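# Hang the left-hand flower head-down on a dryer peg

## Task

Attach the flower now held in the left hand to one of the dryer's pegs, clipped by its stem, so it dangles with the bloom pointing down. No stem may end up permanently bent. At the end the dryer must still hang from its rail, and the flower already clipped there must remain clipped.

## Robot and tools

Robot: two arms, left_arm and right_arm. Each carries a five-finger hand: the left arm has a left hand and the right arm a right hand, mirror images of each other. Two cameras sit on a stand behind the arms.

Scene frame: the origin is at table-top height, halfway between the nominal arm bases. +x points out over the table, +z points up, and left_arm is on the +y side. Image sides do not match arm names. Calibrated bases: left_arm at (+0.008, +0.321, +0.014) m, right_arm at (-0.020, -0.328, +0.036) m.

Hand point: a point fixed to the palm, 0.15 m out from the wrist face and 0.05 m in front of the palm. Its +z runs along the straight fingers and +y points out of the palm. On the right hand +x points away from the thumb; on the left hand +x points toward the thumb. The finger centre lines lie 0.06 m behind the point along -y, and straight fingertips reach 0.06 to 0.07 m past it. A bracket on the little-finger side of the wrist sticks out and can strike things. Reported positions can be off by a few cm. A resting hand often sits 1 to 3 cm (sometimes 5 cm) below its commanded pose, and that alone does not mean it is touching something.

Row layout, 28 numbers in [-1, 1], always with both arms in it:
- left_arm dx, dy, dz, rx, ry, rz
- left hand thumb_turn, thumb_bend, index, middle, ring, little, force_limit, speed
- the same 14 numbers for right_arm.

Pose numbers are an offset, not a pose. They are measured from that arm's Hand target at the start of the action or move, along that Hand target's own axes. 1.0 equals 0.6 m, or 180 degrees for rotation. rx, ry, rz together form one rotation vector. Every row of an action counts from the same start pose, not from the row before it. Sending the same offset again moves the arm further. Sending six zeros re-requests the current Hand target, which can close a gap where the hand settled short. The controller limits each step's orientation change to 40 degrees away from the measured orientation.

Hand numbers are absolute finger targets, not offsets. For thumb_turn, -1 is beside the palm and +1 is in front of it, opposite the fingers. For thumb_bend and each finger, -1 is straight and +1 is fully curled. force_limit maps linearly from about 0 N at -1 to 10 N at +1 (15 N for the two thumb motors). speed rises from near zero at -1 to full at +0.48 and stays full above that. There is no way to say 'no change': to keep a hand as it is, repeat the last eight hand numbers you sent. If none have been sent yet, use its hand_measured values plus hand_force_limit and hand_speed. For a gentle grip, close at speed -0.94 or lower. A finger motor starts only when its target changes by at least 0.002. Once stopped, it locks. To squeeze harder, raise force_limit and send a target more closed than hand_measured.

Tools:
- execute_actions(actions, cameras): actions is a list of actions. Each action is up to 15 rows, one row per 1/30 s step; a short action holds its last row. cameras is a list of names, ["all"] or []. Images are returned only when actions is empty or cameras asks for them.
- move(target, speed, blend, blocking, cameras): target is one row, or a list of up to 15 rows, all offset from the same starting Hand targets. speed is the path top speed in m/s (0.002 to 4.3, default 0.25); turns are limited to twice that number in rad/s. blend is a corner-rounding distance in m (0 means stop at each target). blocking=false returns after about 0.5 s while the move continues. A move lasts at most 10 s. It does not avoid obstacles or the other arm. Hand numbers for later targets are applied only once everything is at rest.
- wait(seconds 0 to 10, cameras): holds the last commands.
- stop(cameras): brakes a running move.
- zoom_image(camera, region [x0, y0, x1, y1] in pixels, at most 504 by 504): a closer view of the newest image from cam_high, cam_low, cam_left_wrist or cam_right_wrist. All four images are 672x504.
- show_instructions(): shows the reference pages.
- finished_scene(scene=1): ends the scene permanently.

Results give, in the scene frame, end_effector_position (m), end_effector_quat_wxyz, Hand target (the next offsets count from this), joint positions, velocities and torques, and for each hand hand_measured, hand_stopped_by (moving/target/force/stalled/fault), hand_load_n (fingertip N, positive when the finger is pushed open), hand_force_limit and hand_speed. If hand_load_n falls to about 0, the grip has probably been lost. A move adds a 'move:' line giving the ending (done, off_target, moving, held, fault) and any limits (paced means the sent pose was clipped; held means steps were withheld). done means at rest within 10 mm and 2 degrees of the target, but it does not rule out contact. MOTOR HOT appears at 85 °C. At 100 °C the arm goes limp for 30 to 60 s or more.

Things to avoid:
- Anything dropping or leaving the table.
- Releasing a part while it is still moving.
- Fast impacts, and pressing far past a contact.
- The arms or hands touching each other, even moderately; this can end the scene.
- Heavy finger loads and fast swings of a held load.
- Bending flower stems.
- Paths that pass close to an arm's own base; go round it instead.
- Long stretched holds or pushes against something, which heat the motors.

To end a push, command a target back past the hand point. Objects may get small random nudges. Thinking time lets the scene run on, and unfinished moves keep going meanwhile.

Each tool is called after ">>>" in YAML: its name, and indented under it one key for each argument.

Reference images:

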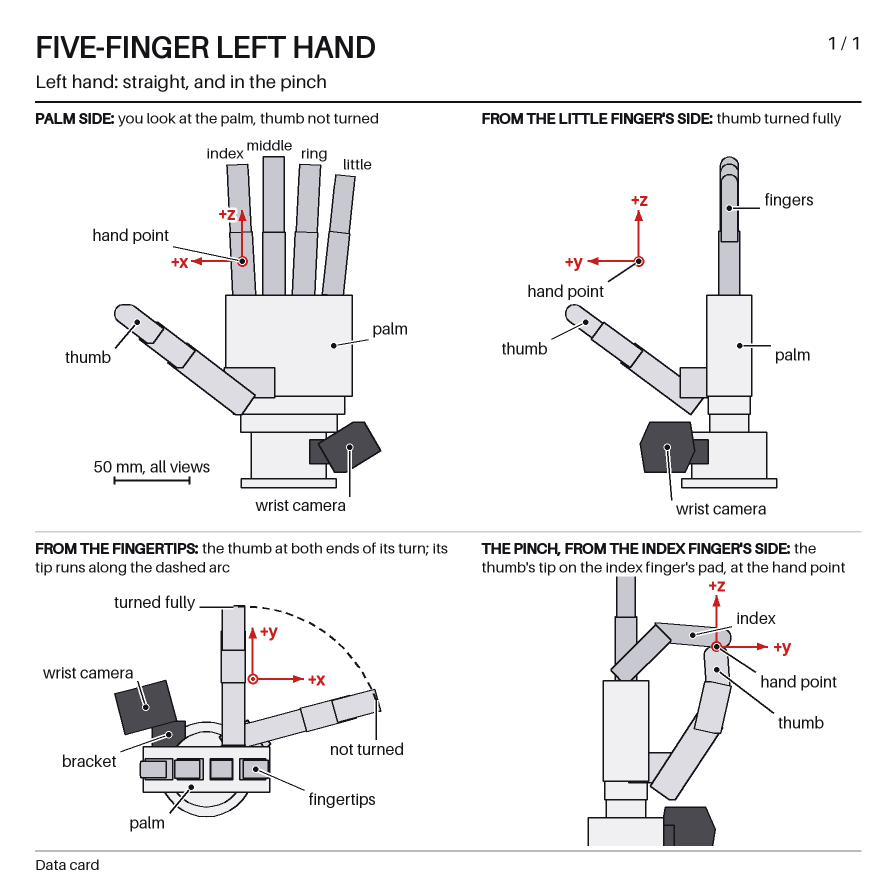

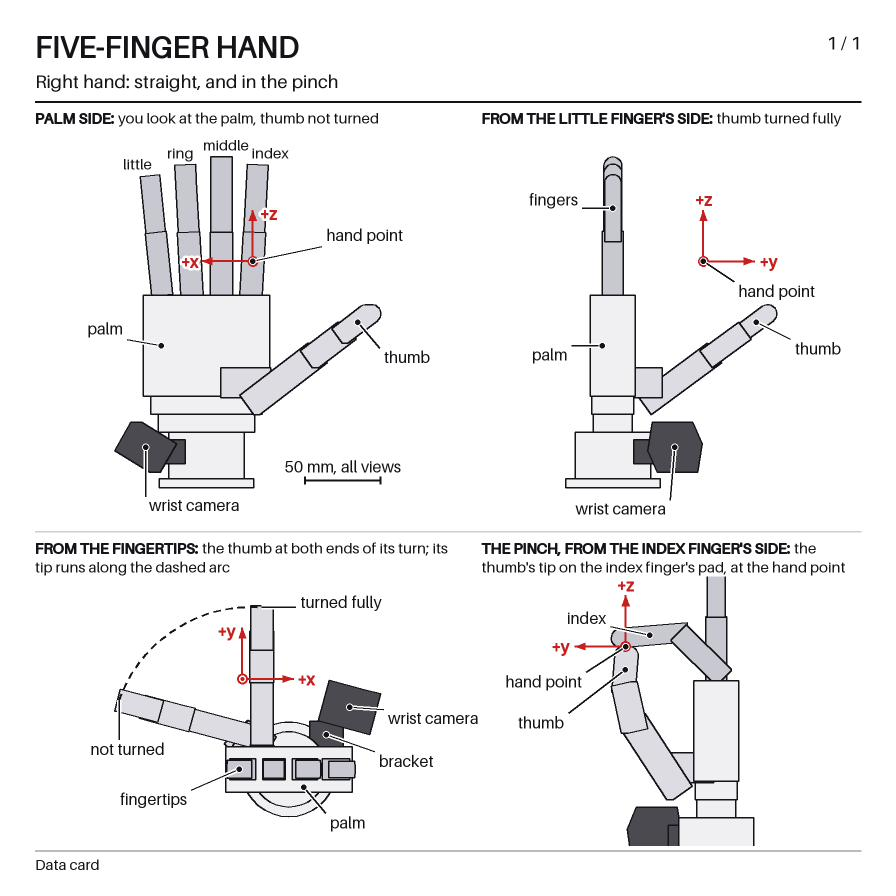

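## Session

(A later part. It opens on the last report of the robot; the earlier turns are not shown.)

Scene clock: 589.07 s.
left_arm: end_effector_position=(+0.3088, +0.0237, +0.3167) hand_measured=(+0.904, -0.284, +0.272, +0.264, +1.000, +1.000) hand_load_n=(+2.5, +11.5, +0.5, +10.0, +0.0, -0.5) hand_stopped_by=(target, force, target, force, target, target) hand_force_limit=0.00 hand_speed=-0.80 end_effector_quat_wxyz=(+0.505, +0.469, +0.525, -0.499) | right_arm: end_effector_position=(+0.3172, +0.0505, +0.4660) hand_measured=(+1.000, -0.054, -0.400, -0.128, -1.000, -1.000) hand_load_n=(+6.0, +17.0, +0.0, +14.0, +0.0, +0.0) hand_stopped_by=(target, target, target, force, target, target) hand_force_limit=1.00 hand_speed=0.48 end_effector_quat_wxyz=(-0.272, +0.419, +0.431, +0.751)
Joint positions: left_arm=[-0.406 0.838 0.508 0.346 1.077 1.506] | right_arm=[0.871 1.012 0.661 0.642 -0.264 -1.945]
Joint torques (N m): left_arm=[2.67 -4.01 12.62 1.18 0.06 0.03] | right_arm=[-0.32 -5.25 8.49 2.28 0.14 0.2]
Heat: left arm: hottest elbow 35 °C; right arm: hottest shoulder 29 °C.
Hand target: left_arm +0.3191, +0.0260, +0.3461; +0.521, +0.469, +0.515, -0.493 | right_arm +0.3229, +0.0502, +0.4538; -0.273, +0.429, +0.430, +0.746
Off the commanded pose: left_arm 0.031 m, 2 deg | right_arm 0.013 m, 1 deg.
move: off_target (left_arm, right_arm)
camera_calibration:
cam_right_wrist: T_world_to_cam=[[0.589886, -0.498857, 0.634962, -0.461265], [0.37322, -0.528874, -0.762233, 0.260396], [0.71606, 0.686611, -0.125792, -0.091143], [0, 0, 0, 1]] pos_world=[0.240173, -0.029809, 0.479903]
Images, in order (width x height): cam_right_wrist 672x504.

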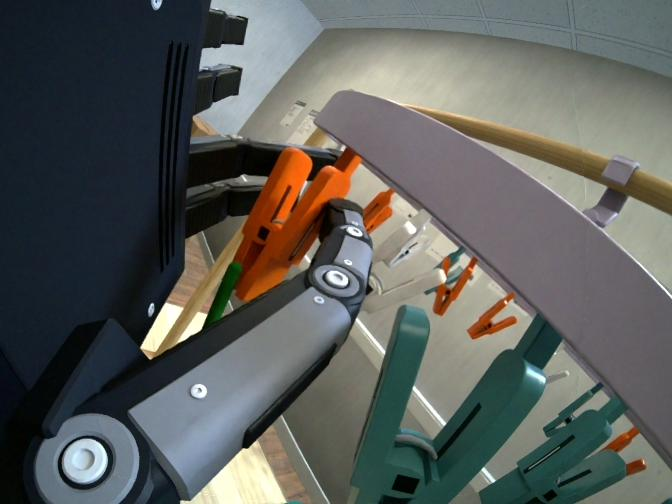

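>>> move:
  target: [-0.004,0.01,0,0,0,0,0.904,-0.284,0.272,0.264,1,1,0,-0.8,0,0,0,0,0,0,1,-0.05,-0.4,0.25,-1,-1,1,0.48]
  speed: 0.03
  cameras: ["cam_right_wrist"]

>>> zoom_image:
  camera: "cam_right_wrist"
  region: [180, 220, 300, 340]

Scene clock: 591.97 s.
left_arm: end_effector_position=(+0.3121, +0.0256, +0.3248) hand_measured=(+0.904, -0.284, +0.272, +0.264, +1.000, +1.000) hand_load_n=(+2.5, +12.0, +0.5, +9.5, +0.0, +0.0) hand_stopped_by=(target, force, target, force, target, target) hand_force_limit=0.00 hand_speed=-0.80 end_effector_quat_wxyz=(+0.509, +0.471, +0.521, -0.498) | right_arm: end_effector_position=(+0.3172, +0.0505, +0.4660) hand_measured=(+1.000, -0.054, -0.400, -0.128, -1.000, -1.000) hand_load_n=(+6.0, +16.5, +0.0, +14.0, +0.0, -0.5) hand_stopped_by=(target, target, target, force, target, target) hand_force_limit=1.00 hand_speed=0.48 end_effector_quat_wxyz=(-0.272, +0.419, +0.431, +0.751)
Joint positions: left_arm=[-0.394 0.838 0.522 0.346 1.089 1.506] | right_arm=[0.871 1.012 0.661 0.642 -0.264 -1.945]
Joint torques (N m): left_arm=[2.67 -2.55 12.64 1.39 -0.01 0.02] | right_arm=[-0.26 -5.3 8.4 2.25 0.16 0.24]
Heat: left arm: hottest elbow 35 °C; right arm: hottest shoulder 29 °C.
Hand target: left_arm +0.3251, +0.0265, +0.3485; +0.521, +0.469, +0.515, -0.493 | right_arm +0.3229, +0.0502, +0.4538; -0.273, +0.429, +0.430, +0.746
Off the commanded pose: left_arm 0.027 m, 2 deg | right_arm 0.013 m, 1 deg.
move: off_target (left_arm, right_arm)
camera_calibration:
cam_right_wrist: T_world_to_cam=[[0.589886, -0.498857, 0.634962, -0.461265], [0.37322, -0.528874, -0.762233, 0.260396], [0.71606, 0.686611, -0.125792, -0.091143], [0, 0, 0, 1]] pos_world=[0.240173, -0.029809, 0.479903]
Images, in order (width x height): cam_right_wrist 672x504.

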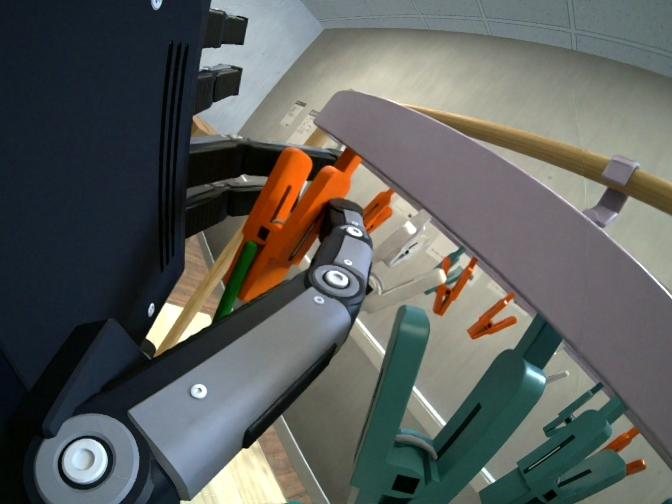

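Scaled by 4.200 from the camera's 672x504 image, which has a finer 960x720 frame.

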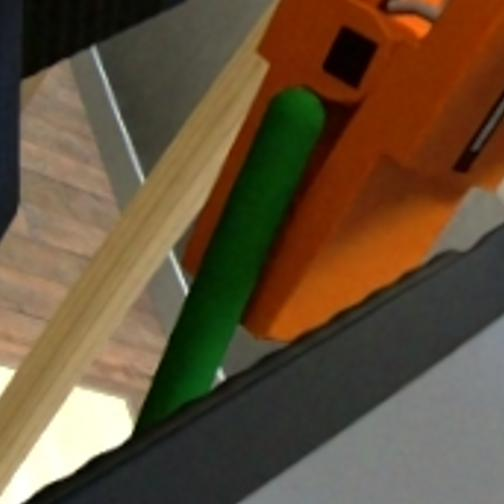

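>>> move:
  target: [0.01,0.008,0.0005,0,0,0,0.904,-0.284,0.272,0.264,1,1,0,-0.8,0,0,0,0,0,0,1,-0.05,-0.4,0.25,-1,-1,1,0.48]
  speed: 0.03
  cameras: ["cam_right_wrist"]

>>> zoom_image:
  camera: "cam_right_wrist"
  region: [180, 220, 300, 340]

Scene clock: 595.30 s.
left_arm: end_effector_position=(+0.3156, +0.0254, +0.3180) hand_measured=(+0.904, -0.284, +0.272, +0.264, +1.000, +1.000) hand_load_n=(+2.5, +11.5, +0.5, +10.0, +0.0, +0.0) hand_stopped_by=(target, force, target, force, target, target) hand_force_limit=0.00 hand_speed=-0.80 end_effector_quat_wxyz=(+0.503, +0.469, +0.526, -0.500) | right_arm: end_effector_position=(+0.3172, +0.0505, +0.4660) hand_measured=(+1.000, -0.054, -0.400, -0.128, -1.000, -1.000) hand_load_n=(+5.5, +17.0, +0.0, +14.0, +0.0, +0.0) hand_stopped_by=(target, target, target, force, target, target) hand_force_limit=1.00 hand_speed=0.48 end_effector_quat_wxyz=(-0.272, +0.419, +0.431, +0.751)
Joint positions: left_arm=[-0.389 0.857 0.522 0.348 1.096 1.506] | right_arm=[0.871 1.012 0.661 0.642 -0.264 -1.945]
Joint torques (N m): left_arm=[2.78 -2.55 12.21 2.26 0.03 0.03] | right_arm=[-0.38 -5.3 8.39 2.25 0.15 0.24]
Heat: left arm: hottest elbow 36 °C; right arm: hottest shoulder 29 °C.
Hand target: left_arm +0.3298, +0.0263, +0.3424; +0.521, +0.469, +0.515, -0.493 | right_arm +0.3229, +0.0502, +0.4538; -0.273, +0.429, +0.430, +0.746
Off the commanded pose: left_arm 0.028 m, 3 deg | right_arm 0.013 m, 1 deg.
move: off_target (left_arm, right_arm)
camera_calibration:
cam_right_wrist: T_world_to_cam=[[0.589886, -0.498857, 0.634962, -0.461265], [0.37322, -0.528874, -0.762233, 0.260396], [0.71606, 0.686611, -0.125792, -0.091143], [0, 0, 0, 1]] pos_world=[0.240173, -0.029809, 0.479903]
Images, in order (width x height): cam_right_wrist 672x504.

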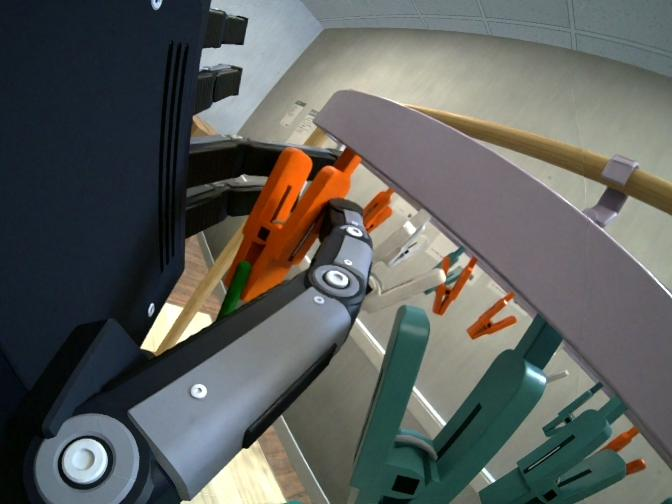

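Scaled by 4.200 from the camera's 672x504 image, which has a finer 960x720 frame.

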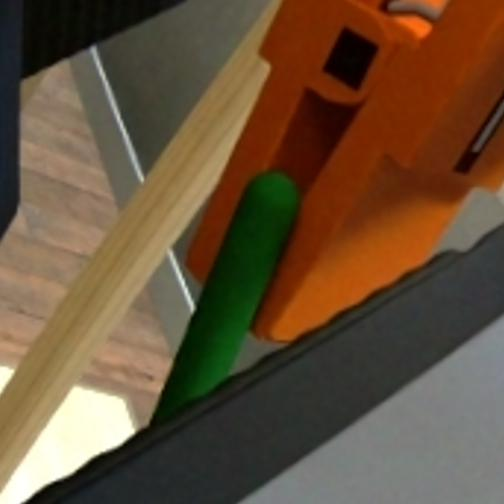

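>>> zoom_image:
  camera: "cam_right_wrist"
  region: [215, 245, 265, 315]

>>> execute_actions:
  actions: []
  cameras: ["cam_left_wrist","cam_low"]

>>> zoom_image:
  camera: "cam_left_wrist"
  region: [180, 0, 380, 200]

Scaled by 7.200 from the camera's 672x504 image, which has a finer 960x720 frame.

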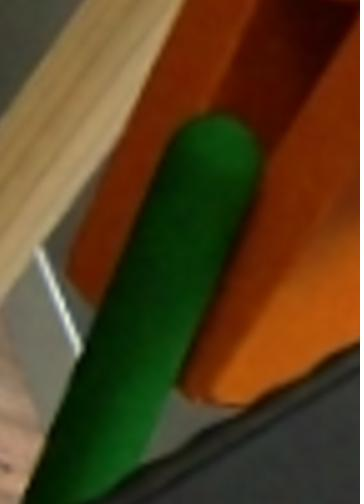

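Scene clock: 598.53 s.
left_arm: end_effector_position=(+0.3156, +0.0254, +0.3180) hand_measured=(+0.904, -0.284, +0.272, +0.264, +1.000, +1.000) hand_load_n=(+2.5, +11.5, +0.0, +10.0, +0.0, +0.0) hand_stopped_by=(target, force, target, force, target, target) hand_force_limit=0.00 hand_speed=-0.80 end_effector_quat_wxyz=(+0.503, +0.469, +0.526, -0.500) | right_arm: end_effector_position=(+0.3172, +0.0505, +0.4660) hand_measured=(+1.000, -0.054, -0.400, -0.128, -1.000, -1.000) hand_load_n=(+6.0, +17.0, +0.0, +14.5, +0.0, +0.0) hand_stopped_by=(target, target, target, force, target, target) hand_force_limit=1.00 hand_speed=0.48 end_effector_quat_wxyz=(-0.272, +0.419, +0.431, +0.751)
Joint positions: left_arm=[-0.389 0.857 0.522 0.348 1.096 1.506] | right_arm=[0.871 1.012 0.661 0.642 -0.264 -1.945]
Joint velocities: within noise
Joint torques (N m): left_arm=[2.73 -2.61 12.19 2.26 0.03 0.03] | right_arm=[-0.26 -5.6 8.44 2.18 0.14 0.21]
Heat: left arm: hottest elbow 37 °C; right arm: hottest shoulder 29 °C.
Hand target: left_arm +0.3298, +0.0263, +0.3424; +0.521, +0.469, +0.515, -0.493 | right_arm +0.3229, +0.0502, +0.4538; -0.273, +0.429, +0.430, +0.746
Off the commanded pose: left_arm 0.028 m, 3 deg | right_arm 0.013 m, 1 deg.
camera_calibration:
cam_left_wrist: T_world_to_cam=[[-0.964392, -0.0967224, -0.246155, 0.393745], [0.179441, 0.444441, -0.877652, 0.220458], [0.19429, -0.890571, -0.411259, 0.207129], [0, 0, 0, 1]] pos_world=[0.299922, 0.124567, 0.375591]
Images, in order (width x height): cam_low 672x504, cam_left_wrist 672x504.

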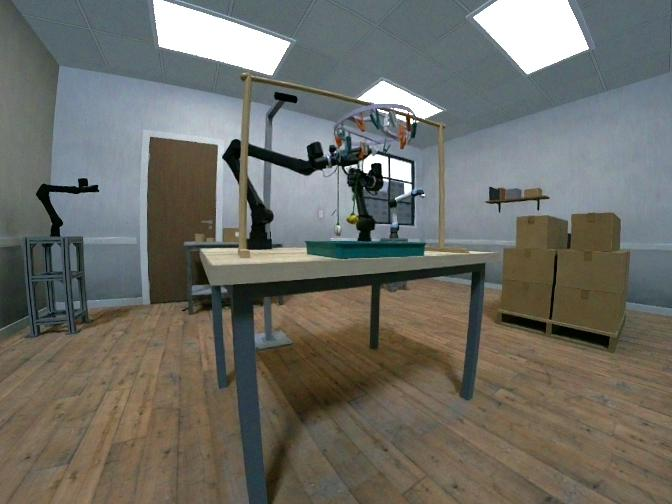

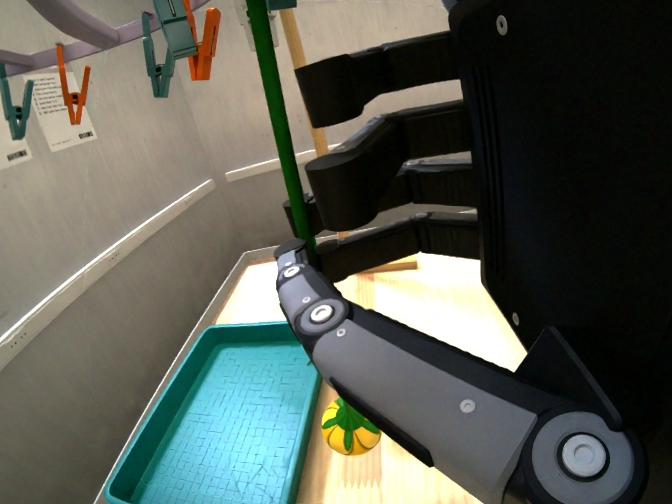

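Scaled by 2.520 from the camera's 672x504 image, which has a finer 960x720 frame.

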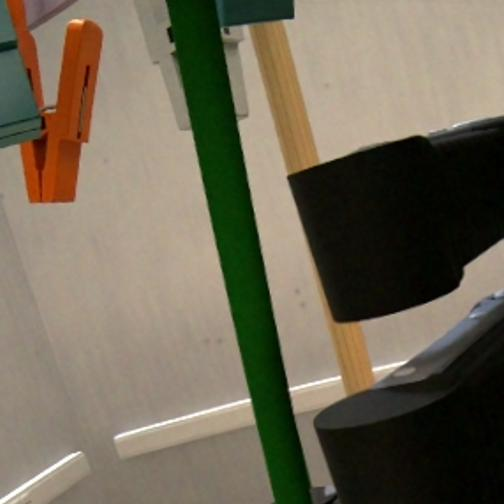

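>>> move:
  target: [0,-0.03,0,0,0,0,0.904,-0.284,0.272,0.264,1,1,0,-0.8,0,0,0,0,0,0,1,-0.05,-0.4,0.25,-1,-1,1,0.48]
  speed: 0.04
  cameras: ["cam_right_wrist","cam_left_wrist"]

>>> zoom_image:
  camera: "cam_right_wrist"
  region: [200, 230, 280, 310]

>>> zoom_image:
  camera: "cam_right_wrist"
  region: [180, 130, 380, 330]

>>> zoom_image:
  camera: "cam_left_wrist"
  region: [120, 0, 320, 150]

Scene clock: 621.67 s.
left_arm: end_effector_position=(+0.3147, +0.0301, +0.3307) hand_measured=(+0.904, -0.284, +0.272, +0.264, +1.000, +1.000) hand_load_n=(+3.0, +11.5, +0.0, +10.0, +0.0, +0.0) hand_stopped_by=(target, force, target, force, target, target) hand_force_limit=0.00 hand_speed=-0.80 end_effector_quat_wxyz=(+0.521, +0.466, +0.522, -0.490) | right_arm: end_effector_position=(+0.3172, +0.0505, +0.4660) hand_measured=(+1.000, -0.054, -0.400, -0.128, -1.000, -1.000) hand_load_n=(+6.0, +16.5, +0.0, +14.0, +0.0, +0.5) hand_stopped_by=(target, target, target, force, target, target) hand_force_limit=1.00 hand_speed=0.48 end_effector_quat_wxyz=(-0.272, +0.419, +0.431, +0.751)
Joint positions: left_arm=[-0.389 0.821 0.522 0.343 1.068 1.506] | right_arm=[0.871 1.012 0.661 0.642 -0.264 -1.945]
Joint torques (N m): left_arm=[-0.15 -3.84 10.54 1.28 -0.17 0.05] | right_arm=[-0.21 -5.3 8.44 2.26 0.14 0.23]
Heat: left arm: hottest elbow 41 °C; right arm: hottest shoulder 29 °C.
Hand target: left_arm +0.3119, +0.0250, +0.3428; +0.521, +0.469, +0.515, -0.493 | right_arm +0.3229, +0.0502, +0.4538; -0.273, +0.429, +0.430, +0.746
Off the commanded pose: left_arm 0.013 m, 1 deg | right_arm 0.013 m, 1 deg.
move: off_target (left_arm, right_arm)
camera_calibration:
cam_left_wrist: T_world_to_cam=[[-0.95397, -0.126507, -0.271914, 0.402651], [0.192269, 0.437843, -0.878252, 0.226035], [0.23016, -0.890106, -0.393366, 0.199492], [0, 0, 0, 1]] pos_world=[0.294742, 0.129539, 0.386476]
cam_right_wrist: T_world_to_cam=[[0.589886, -0.498857, 0.634962, -0.461265], [0.37322, -0.528874, -0.762233, 0.260396], [0.71606, 0.686611, -0.125792, -0.091143], [0, 0, 0, 1]] pos_world=[0.240173, -0.029809, 0.479903]
Images, in order (width x height): cam_left_wrist 672x504, cam_right_wrist 672x504.

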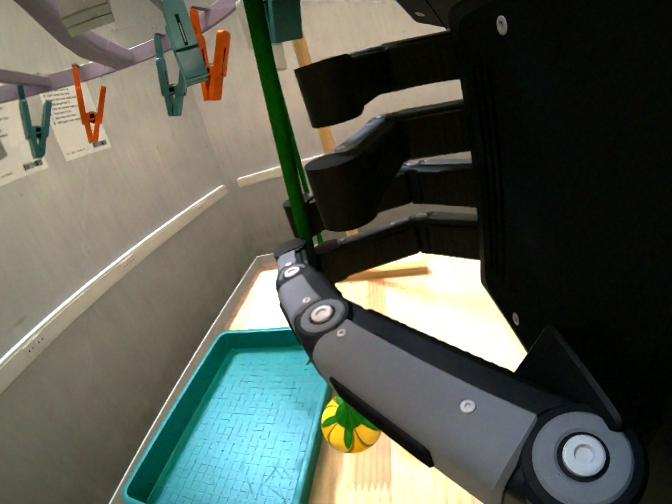

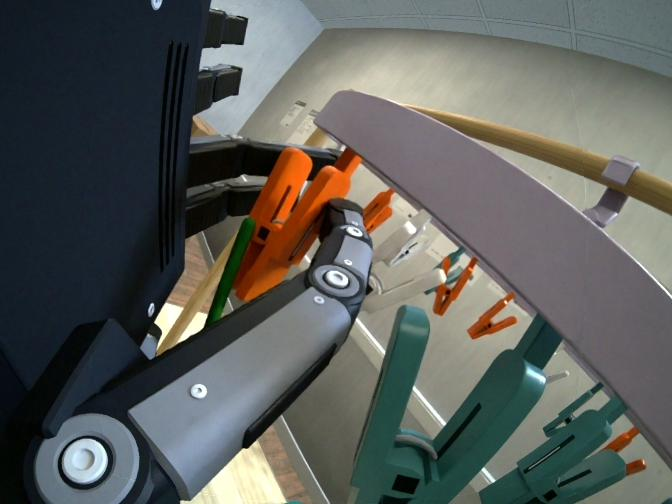

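Scaled by 6.300 from the camera's 672x504 image, which has a finer 960x720 frame.

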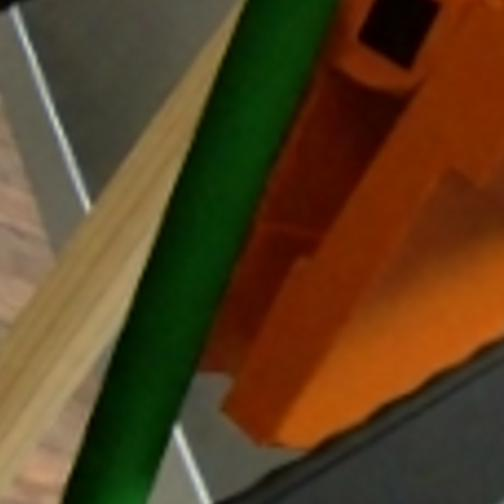

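Scaled by 2.520 from the camera's 672x504 image, which has a finer 960x720 frame.

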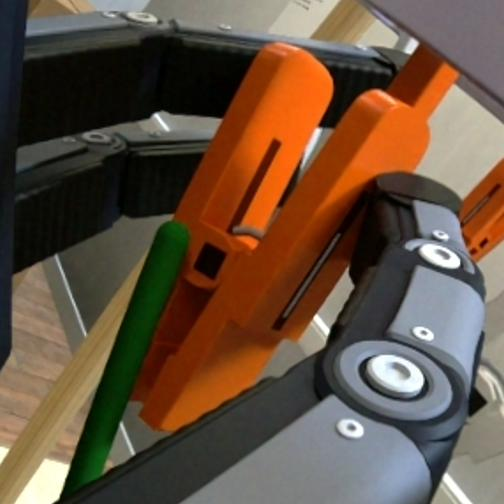

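Scaled by 2.520 from the camera's 672x504 image, which has a finer 960x720 frame.

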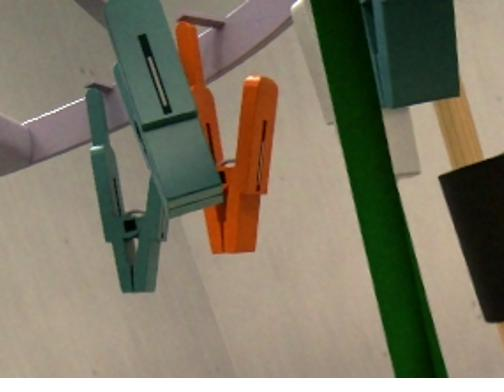

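>>> zoom_image:
  camera: "cam_right_wrist"
  region: [180, 130, 340, 250]

Scaled by 3.150 from the camera's 672x504 image, which has a finer 960x720 frame.

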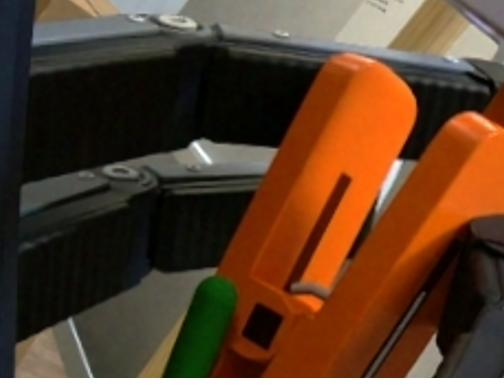

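>>> execute_actions:
  actions:
    - [[0,0,0,0,0,0,0.904,-0.284,0.272,0.264,1,1,0,-0.8,0,0,0,0,0,0,1,-0.05,-0.2,0.25,-1,-1,1,-0.5]]
  cameras: ["cam_right_wrist"]

>>> zoom_image:
  camera: "cam_right_wrist"
  region: [180, 130, 340, 330]

Scene clock: 628.80 s.
left_arm: end_effector_position=(+0.3147, +0.0301, +0.3306) hand_measured=(+0.904, -0.284, +0.272, +0.264, +1.000, +1.000) hand_load_n=(+2.5, +11.0, +0.5, +9.5, +0.0, +0.0) hand_stopped_by=(target, force, target, force, target, target) hand_force_limit=0.00 hand_speed=-0.80 end_effector_quat_wxyz=(+0.521, +0.466, +0.522, -0.490) | right_arm: end_effector_position=(+0.3172, +0.0505, +0.4660) hand_measured=(+1.000, -0.054, -0.200, -0.128, -1.000, -1.000) hand_load_n=(+6.0, +17.0, +0.0, +14.0, +0.0, +0.0) hand_stopped_by=(target, target, target, force, target, target) hand_force_limit=1.00 hand_speed=-0.50 end_effector_quat_wxyz=(-0.272, +0.419, +0.431, +0.751)
Joint positions: left_arm=[-0.389 0.821 0.522 0.343 1.068 1.506] | right_arm=[0.871 1.012 0.661 0.642 -0.264 -1.945]
Joint torques (N m): left_arm=[-0.15 -3.84 10.54 1.25 -0.17 0.05] | right_arm=[-0.21 -5.07 8.49 2.33 0.16 0.24]
Heat: left arm: hottest elbow 40 °C; right arm: hottest shoulder 29 °C.
Hand target: left_arm +0.3118, +0.0250, +0.3427; +0.521, +0.469, +0.515, -0.493 | right_arm +0.3229, +0.0502, +0.4538; -0.273, +0.429, +0.430, +0.746
Off the commanded pose: left_arm 0.013 m, 1 deg | right_arm 0.013 m, 1 deg.
camera_calibration:
cam_right_wrist: T_world_to_cam=[[0.589886, -0.498857, 0.634962, -0.461265], [0.37322, -0.528874, -0.762233, 0.260396], [0.71606, 0.686611, -0.125792, -0.091143], [0, 0, 0, 1]] pos_world=[0.240173, -0.029809, 0.479903]
Images, in order (width x height): cam_right_wrist 672x504.

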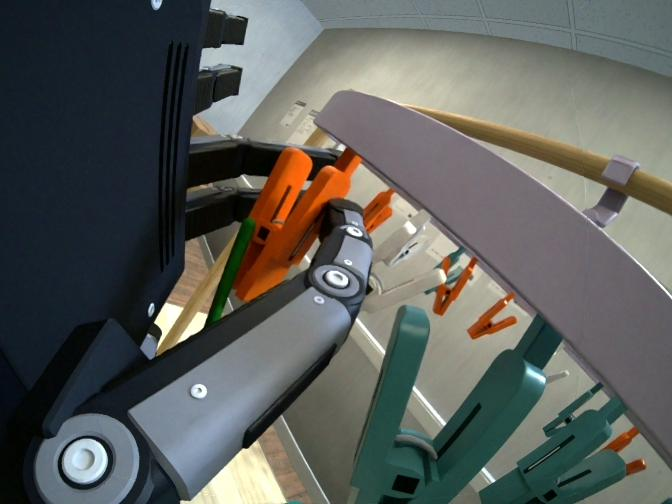

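Scaled by 2.520 from the camera's 672x504 image, which has a finer 960x720 frame.

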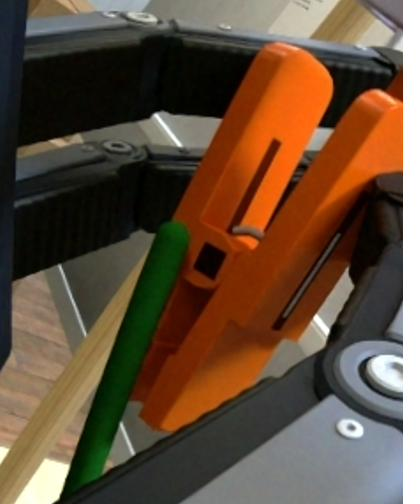

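>>> move:
  target: [0.045,-0.008,-0.002,0,0,0,0.904,-0.284,0.272,0.264,1,1,0,-0.8,0,0,0,0,0,0,1,-0.05,-0.2,0.25,-1,-1,1,-0.5]
  speed: 0.04
  cameras: ["cam_right_wrist"]

>>> execute_actions:
  actions:
    - [[0,0,0,0,0,0,0.904,-0.284,0.272,0.264,1,1,0,-0.8,0,0,0,0,0,0,1,-0.05,0.1,0.25,-1,-1,1,-0.5]]
  cameras: ["cam_right_wrist"]

>>> zoom_image:
  camera: "cam_right_wrist"
  region: [180, 130, 340, 330]

Scene clock: 631.13 s.
left_arm: end_effector_position=(+0.3110, +0.0301, +0.3219) hand_measured=(+0.904, -0.284, +0.272, +0.264, +1.000, +1.000) hand_load_n=(+2.5, +11.0, +0.5, +9.5, +0.0, +0.0) hand_stopped_by=(target, force, target, force, target, target) hand_force_limit=0.00 hand_speed=-0.80 end_effector_quat_wxyz=(+0.527, +0.467, +0.517, -0.487) | right_arm: end_effector_position=(+0.3172, +0.0505, +0.4660) hand_measured=(+1.000, -0.054, -0.200, -0.128, -1.000, -1.000) hand_load_n=(+6.0, +17.0, +0.0, +14.5, -0.5, +0.0) hand_stopped_by=(target, target, target, force, target, target) hand_force_limit=1.00 hand_speed=-0.50 end_effector_quat_wxyz=(-0.272, +0.419, +0.431, +0.751)
Joint positions: left_arm=[-0.396 0.821 0.488 0.394 1.059 1.506] | right_arm=[0.871 1.012 0.661 0.642 -0.264 -1.945]
Joint torques (N m): left_arm=[-0.32 -2.43 8.09 2.26 -0.18 0.08] | right_arm=[0.03 -5.36 8.61 2.24 0.18 0.25]
Heat: left arm: hottest elbow 40 °C; right arm: hottest shoulder 29 °C.
Hand target: left_arm +0.3065, +0.0250, +0.3158; +0.521, +0.469, +0.515, -0.493 | right_arm +0.3229, +0.0502, +0.4538; -0.273, +0.429, +0.430, +0.746
Off the commanded pose: left_arm 0.009 m, 1 deg | right_arm 0.013 m, 1 deg.
move: off_target (right_arm)
camera_calibration:
cam_right_wrist: T_world_to_cam=[[0.589886, -0.498857, 0.634962, -0.461265], [0.37322, -0.528874, -0.762233, 0.260396], [0.71606, 0.686611, -0.125792, -0.091143], [0, 0, 0, 1]] pos_world=[0.240173, -0.029809, 0.479903]
Images, in order (width x height): cam_right_wrist 672x504.

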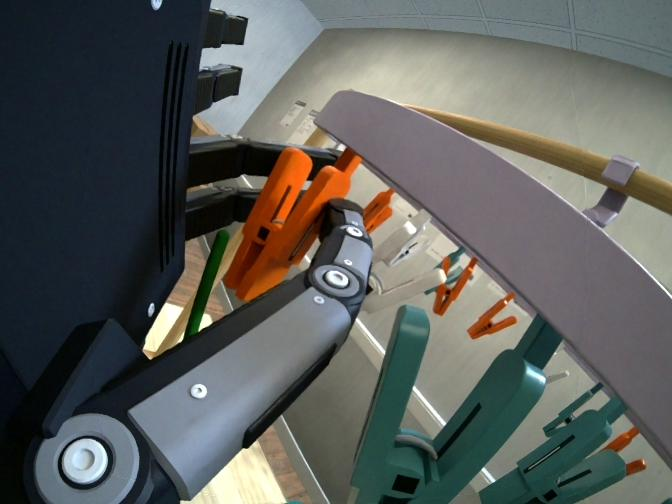

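Scene clock: 631.83 s.
left_arm: end_effector_position=(+0.3110, +0.0301, +0.3220) hand_measured=(+0.904, -0.284, +0.272, +0.264, +1.000, +1.000) hand_load_n=(+2.5, +11.0, +0.0, +9.5, +0.0, +0.0) hand_stopped_by=(target, force, target, force, target, target) hand_force_limit=0.00 hand_speed=-0.80 end_effector_quat_wxyz=(+0.527, +0.467, +0.517, -0.487) | right_arm: end_effector_position=(+0.3174, +0.0505, +0.4656) hand_measured=(+1.000, -0.050, +0.100, -0.126, -1.000, -1.000) hand_load_n=(+0.5, +0.0, +0.0, +0.0, +0.0, -0.5) hand_stopped_by=(target, target, target, force, target, target) hand_force_limit=1.00 hand_speed=-0.50 end_effector_quat_wxyz=(-0.272, +0.420, +0.431, +0.751)
Joint positions: left_arm=[-0.396 0.821 0.488 0.394 1.059 1.506] | right_arm=[0.871 1.013 0.661 0.642 -0.264 -1.945]
Joint torques (N m): left_arm=[-0.26 -2.37 8.08 2.26 -0.16 0.08] | right_arm=[-0.32 -5.36 8.44 2.18 0.15 0.22]
Heat: left arm: hottest elbow 40 °C; right arm: hottest shoulder 29 °C.
Hand target: left_arm +0.3065, +0.0251, +0.3158; +0.521, +0.469, +0.515, -0.493 | right_arm +0.3229, +0.0503, +0.4537; -0.273, +0.429, +0.430, +0.746
Off the commanded pose: left_arm 0.009 m, 1 deg | right_arm 0.013 m, 1 deg.
camera_calibration:
cam_right_wrist: T_world_to_cam=[[0.589951, -0.498999, 0.634789, -0.46108], [0.372314, -0.529495, -0.762245, 0.260346], [0.716477, 0.686029, -0.126592, -0.0911262], [0, 0, 0, 1]] pos_world=[0.240374, -0.0297113, 0.4796]
Images, in order (width x height): cam_right_wrist 672x504.

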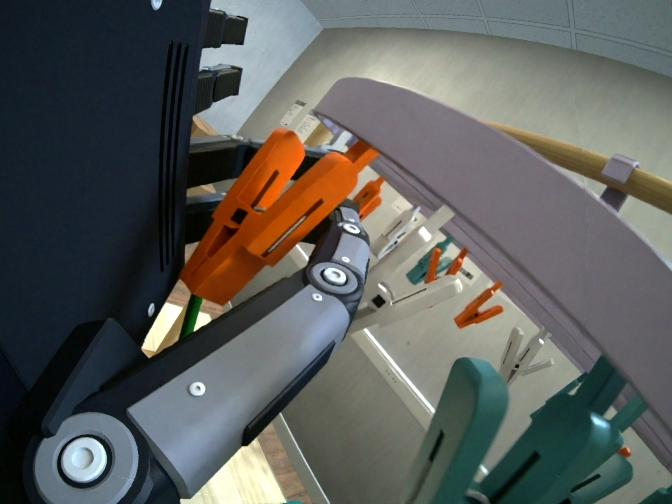

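Scaled by 2.520 from the camera's 672x504 image, which has a finer 960x720 frame.

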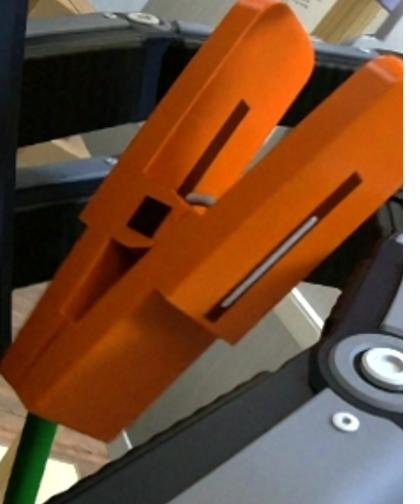

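>>> execute_actions:
  actions: []

>>> zoom_image:
  camera: "cam_right_wrist"
  region: [150, 100, 400, 330]

>>> zoom_image:
  camera: "cam_high"
  region: [280, 10, 530, 240]

Scene clock: 632.60 s.
left_arm: end_effector_position=(+0.3110, +0.0301, +0.3220) hand_measured=(+0.904, -0.284, +0.272, +0.264, +1.000, +1.000) hand_load_n=(+2.5, +11.5, +0.0, +9.5, +0.0, +0.0) hand_stopped_by=(target, force, target, force, target, target) hand_force_limit=0.00 hand_speed=-0.80 end_effector_quat_wxyz=(+0.527, +0.467, +0.517, -0.487) | right_arm: end_effector_position=(+0.3174, +0.0505, +0.4656) hand_measured=(+1.000, -0.050, +0.100, -0.126, -1.000, -1.000) hand_load_n=(+0.0, +0.0, +0.0, +0.0, +0.0, +0.0) hand_stopped_by=(target, target, target, force, target, target) hand_force_limit=1.00 hand_speed=-0.50 end_effector_quat_wxyz=(-0.272, +0.420, +0.431, +0.751)
Joint positions: left_arm=[-0.396 0.821 0.488 0.394 1.059 1.506] | right_arm=[0.871 1.013 0.661 0.642 -0.264 -1.945]
Joint velocities: within noise
Joint torques (N m): left_arm=[-0.32 -2.49 8.08 2.26 -0.17 0.08] | right_arm=[-0.32 -5.25 8.5 2.24 0.13 0.24]
Heat: left arm: hottest elbow 40 °C; right arm: hottest shoulder 29 °C.
Hand target: left_arm +0.3065, +0.0251, +0.3158; +0.521, +0.469, +0.515, -0.493 | right_arm +0.3229, +0.0503, +0.4537; -0.273, +0.429, +0.430, +0.746
Off the commanded pose: left_arm 0.009 m, 1 deg | right_arm 0.013 m, 1 deg.
camera_calibration:
cam_left_wrist: T_world_to_cam=[[-0.949575, -0.130608, -0.285043, 0.399746], [0.20428, 0.43196, -0.878453, 0.215593], [0.23786, -0.892386, -0.383498, 0.191362], [0, 0, 0, 1]] pos_world=[0.29003, 0.129852, 0.37672]
cam_right_wrist: T_world_to_cam=[[0.589951, -0.498999, 0.634789, -0.46108], [0.372314, -0.529495, -0.762245, 0.260346], [0.716477, 0.686029, -0.126592, -0.0911262], [0, 0, 0, 1]] pos_world=[0.240374, -0.0297113, 0.4796]

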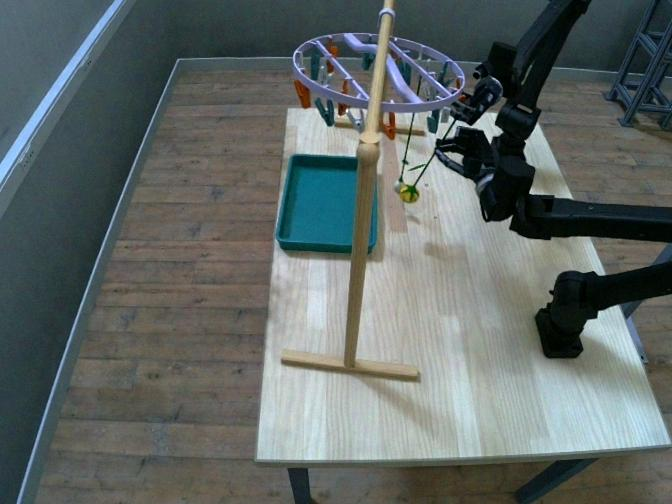

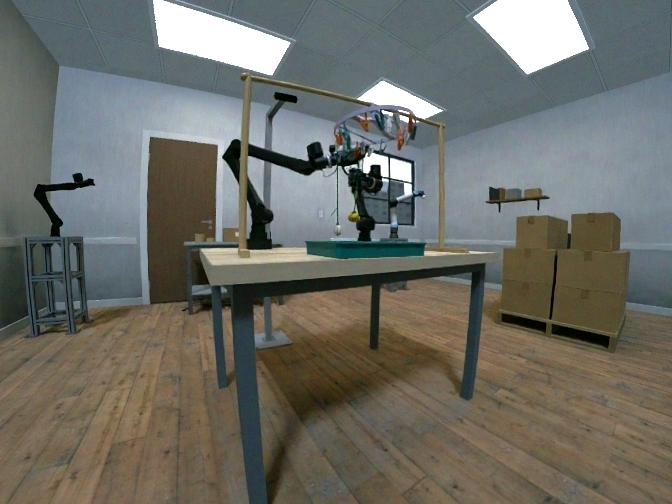

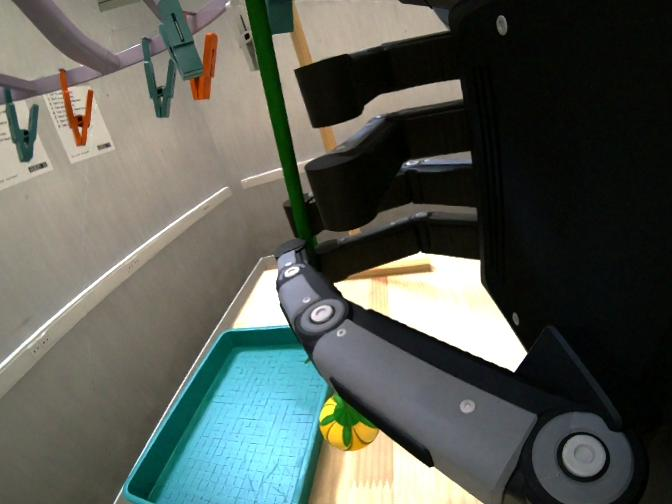

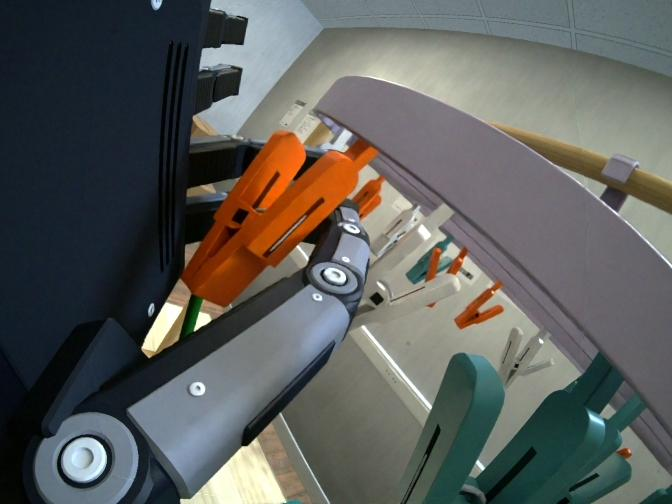

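Scaled by 2.016 from the camera's 672x504 image, which has a finer 960x720 frame.

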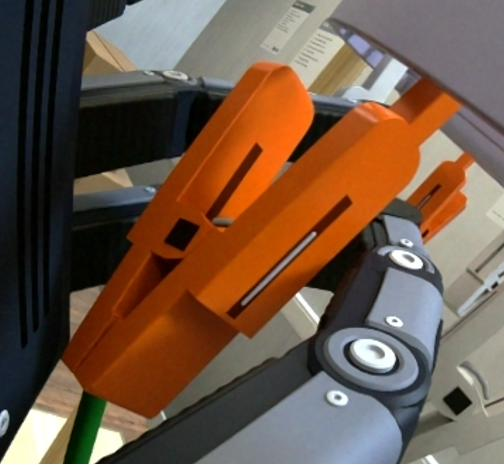

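Scaled by 2.016 from the camera's 672x504 image, which has a finer 960x720 frame.

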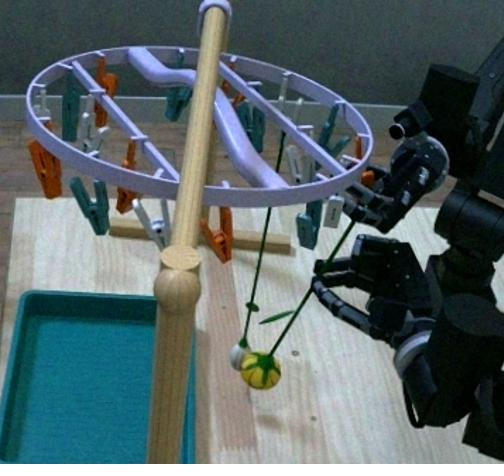

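>>> execute_actions:
  actions:
    - [[0,0,0,0,0,0,0.904,-0.284,0.272,0.264,1,1,0,-0.8,0,0,0,0,0,0,1,-0.05,-0.45,-0.45,-1,-1,1,-0.5]]
  cameras: ["cam_right_wrist","cam_high"]

>>> zoom_image:
  camera: "cam_right_wrist"
  region: [150, 100, 400, 330]

>>> zoom_image:
  camera: "cam_high"
  region: [400, 50, 500, 150]

Scene clock: 642.43 s.
left_arm: end_effector_position=(+0.3110, +0.0301, +0.3220) hand_measured=(+0.904, -0.284, +0.272, +0.264, +1.000, +1.000) hand_load_n=(+2.5, +11.0, +0.0, +10.0, +0.0, +0.0) hand_stopped_by=(target, force, target, force, target, target) hand_force_limit=0.00 hand_speed=-0.80 end_effector_quat_wxyz=(+0.527, +0.467, +0.517, -0.487) | right_arm: end_effector_position=(+0.3174, +0.0505, +0.4656) hand_measured=(+1.000, -0.050, -0.450, -0.450, -1.000, -1.000) hand_load_n=(+0.0, +0.0, +0.0, +0.0, +0.0, +0.0) hand_stopped_by=(target, target, target, target, target, target) hand_force_limit=1.00 hand_speed=-0.50 end_effector_quat_wxyz=(-0.272, +0.420, +0.431, +0.751)
Joint positions: left_arm=[-0.396 0.821 0.488 0.394 1.059 1.506] | right_arm=[0.871 1.013 0.661 0.642 -0.264 -1.945]
Joint torques (N m): left_arm=[-0.32 -2.37 8.08 2.26 -0.17 0.08] | right_arm=[-0.44 -5.42 8.4 2.29 0.13 0.25]
Heat: left arm: hottest elbow 38 °C; right arm: hottest shoulder 29 °C.
Hand target: left_arm +0.3065, +0.0251, +0.3158; +0.521, +0.469, +0.515, -0.493 | right_arm +0.3229, +0.0503, +0.4537; -0.273, +0.429, +0.430, +0.746
Off the commanded pose: left_arm 0.009 m, 1 deg | right_arm 0.013 m, 1 deg.
camera_calibration:
cam_right_wrist: T_world_to_cam=[[0.589951, -0.498999, 0.634789, -0.46108], [0.372314, -0.529495, -0.762245, 0.260346], [0.716477, 0.686029, -0.126592, -0.0911262], [0, 0, 0, 1]] pos_world=[0.240374, -0.0297113, 0.4796]
Images, in order (width x height): cam_high 672x504, cam_right_wrist 672x504.

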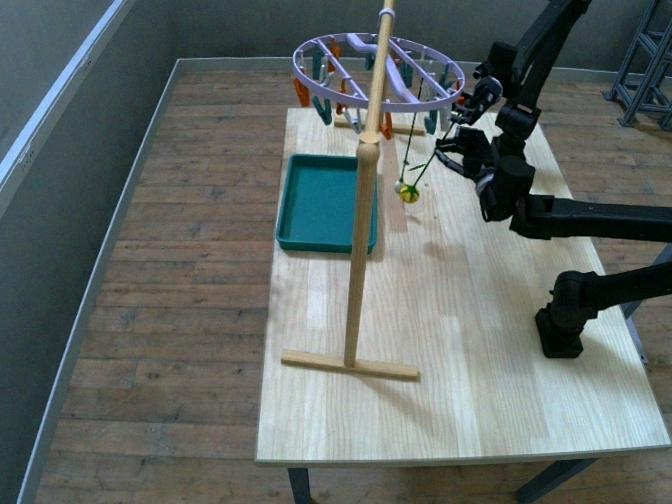

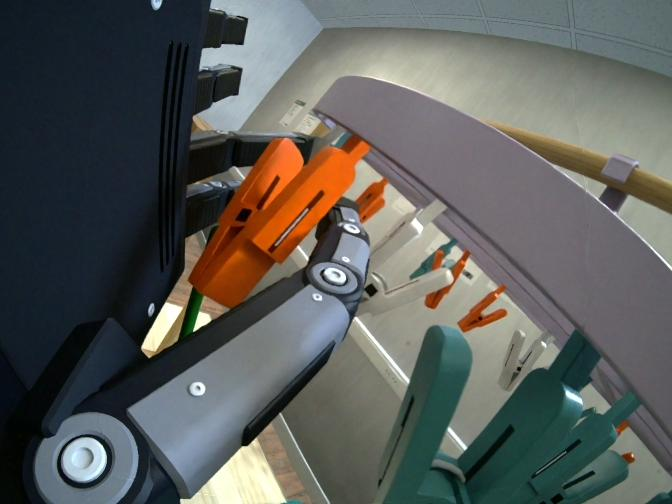

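Scaled by 2.016 from the camera's 672x504 image, which has a finer 960x720 frame.

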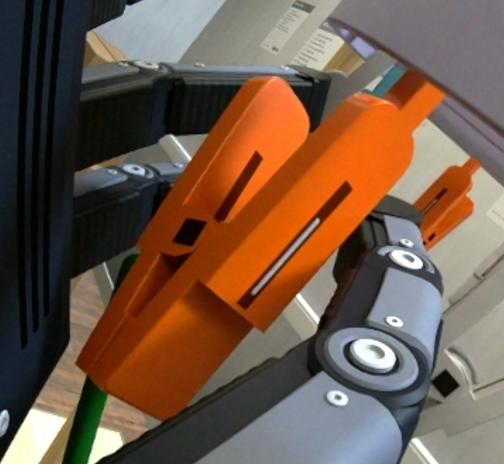

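Scaled by 5.040 from the camera's 672x504 image, which has a finer 960x720 frame.

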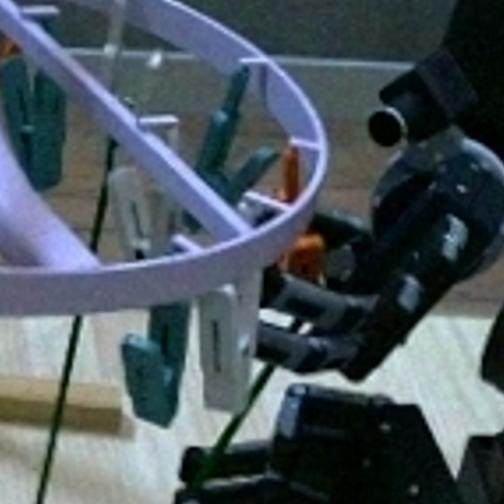

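>>> move:
  target:
    - [-0.002,0.015,-0.215,0,0,0,0.904,-0.284,0.272,0.264,1,1,0,-0.8,0,0,0,0,0,0,1,-0.05,-0.45,-0.45,-1,-1,1,-0.5]
    - [-0.07,0.015,-0.215,0,0,0,0.904,-0.284,0.272,0.264,1,1,0,-0.8,0,0,0,0,0,0,1,-0.05,-0.45,-0.45,-1,-1,1,-0.5]
  speed: 0.08
  cameras: ["cam_left_wrist","cam_right_wrist"]

>>> zoom_image:
  camera: "cam_left_wrist"
  region: [200, 0, 400, 200]

Scene clock: 649.80 s.
left_arm: end_effector_position=(+0.3007, +0.1503, +0.3299) hand_measured=(+0.904, -0.284, +0.272, +0.264, +1.000, +1.000) hand_load_n=(+2.0, +12.5, +1.5, +10.0, +0.0, +0.0) hand_stopped_by=(target, force, target, force, target, target) hand_force_limit=0.00 hand_speed=-0.80 end_effector_quat_wxyz=(+0.505, +0.468, +0.531, -0.494) | right_arm: end_effector_position=(+0.3173, +0.0506, +0.4656) hand_measured=(+1.000, -0.050, -0.450, -0.450, -1.000, -1.000) hand_load_n=(+0.0, +0.0, +0.0, +0.0, +0.0, +0.5) hand_stopped_by=(target, target, target, target, target, target) hand_force_limit=1.00 hand_speed=-0.50 end_effector_quat_wxyz=(-0.272, +0.420, +0.431, +0.751)
Joint positions: left_arm=[0.111 0.703 0.465 0.413 1.582 1.344] | right_arm=[0.871 1.013 0.661 0.642 -0.264 -1.944]
Joint torques (N m): left_arm=[2.55 -1.67 12.27 0.9 -0.11 0.02] | right_arm=[-0.21 -5.6 8.38 2.28 0.16 0.23]
Heat: left arm: hottest elbow 38 °C; right arm: hottest shoulder 29 °C.
Hand target: left_arm +0.3065, +0.1556, +0.3538; +0.521, +0.469, +0.515, -0.493 | right_arm +0.3229, +0.0502, +0.4538; -0.273, +0.429, +0.430, +0.746
Off the commanded pose: left_arm 0.025 m, 3 deg | right_arm 0.013 m, 1 deg.
joint sent to its limit (left arm) — joint 5 (wrist yaw), upper limit. The joint targets still meet the commanded pose.
move: off_target (left_arm, right_arm)
camera_calibration:
cam_left_wrist: T_world_to_cam=[[-0.962695, -0.10849, -0.247889, 0.396186], [0.17385, 0.454025, -0.873864, 0.176964], [0.207353, -0.884359, -0.418226, 0.323571], [0, 0, 0, 1]] pos_world=[0.283548, 0.248789, 0.388179]
cam_right_wrist: T_world_to_cam=[[0.59073, -0.498595, 0.634382, -0.460998], [0.372433, -0.52897, -0.762551, 0.260519], [0.715773, 0.686727, -0.126785, -0.0907731], [0, 0, 0, 1]] pos_world=[0.240273, -0.0297084, 0.479599]
Images, in order (width x height): cam_left_wrist 672x504, cam_right_wrist 672x504.

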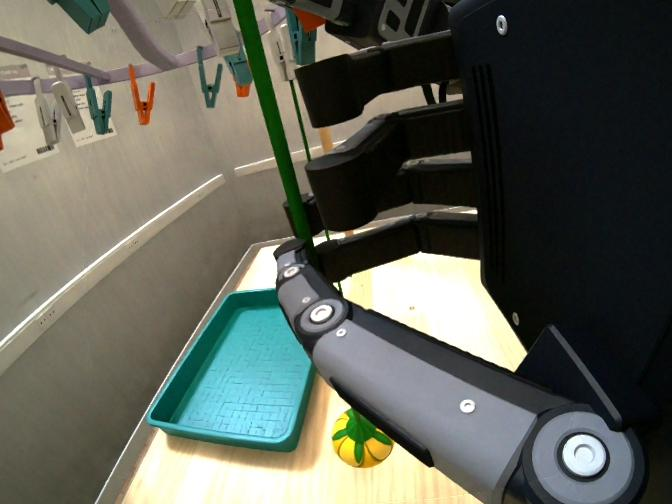

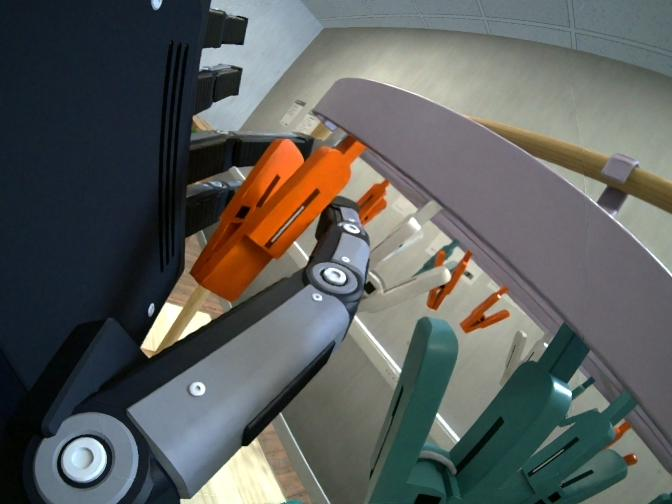

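Scaled by 2.520 from the camera's 672x504 image, which has a finer 960x720 frame.

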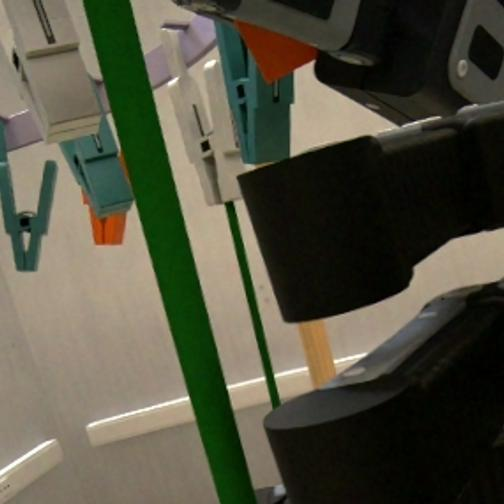

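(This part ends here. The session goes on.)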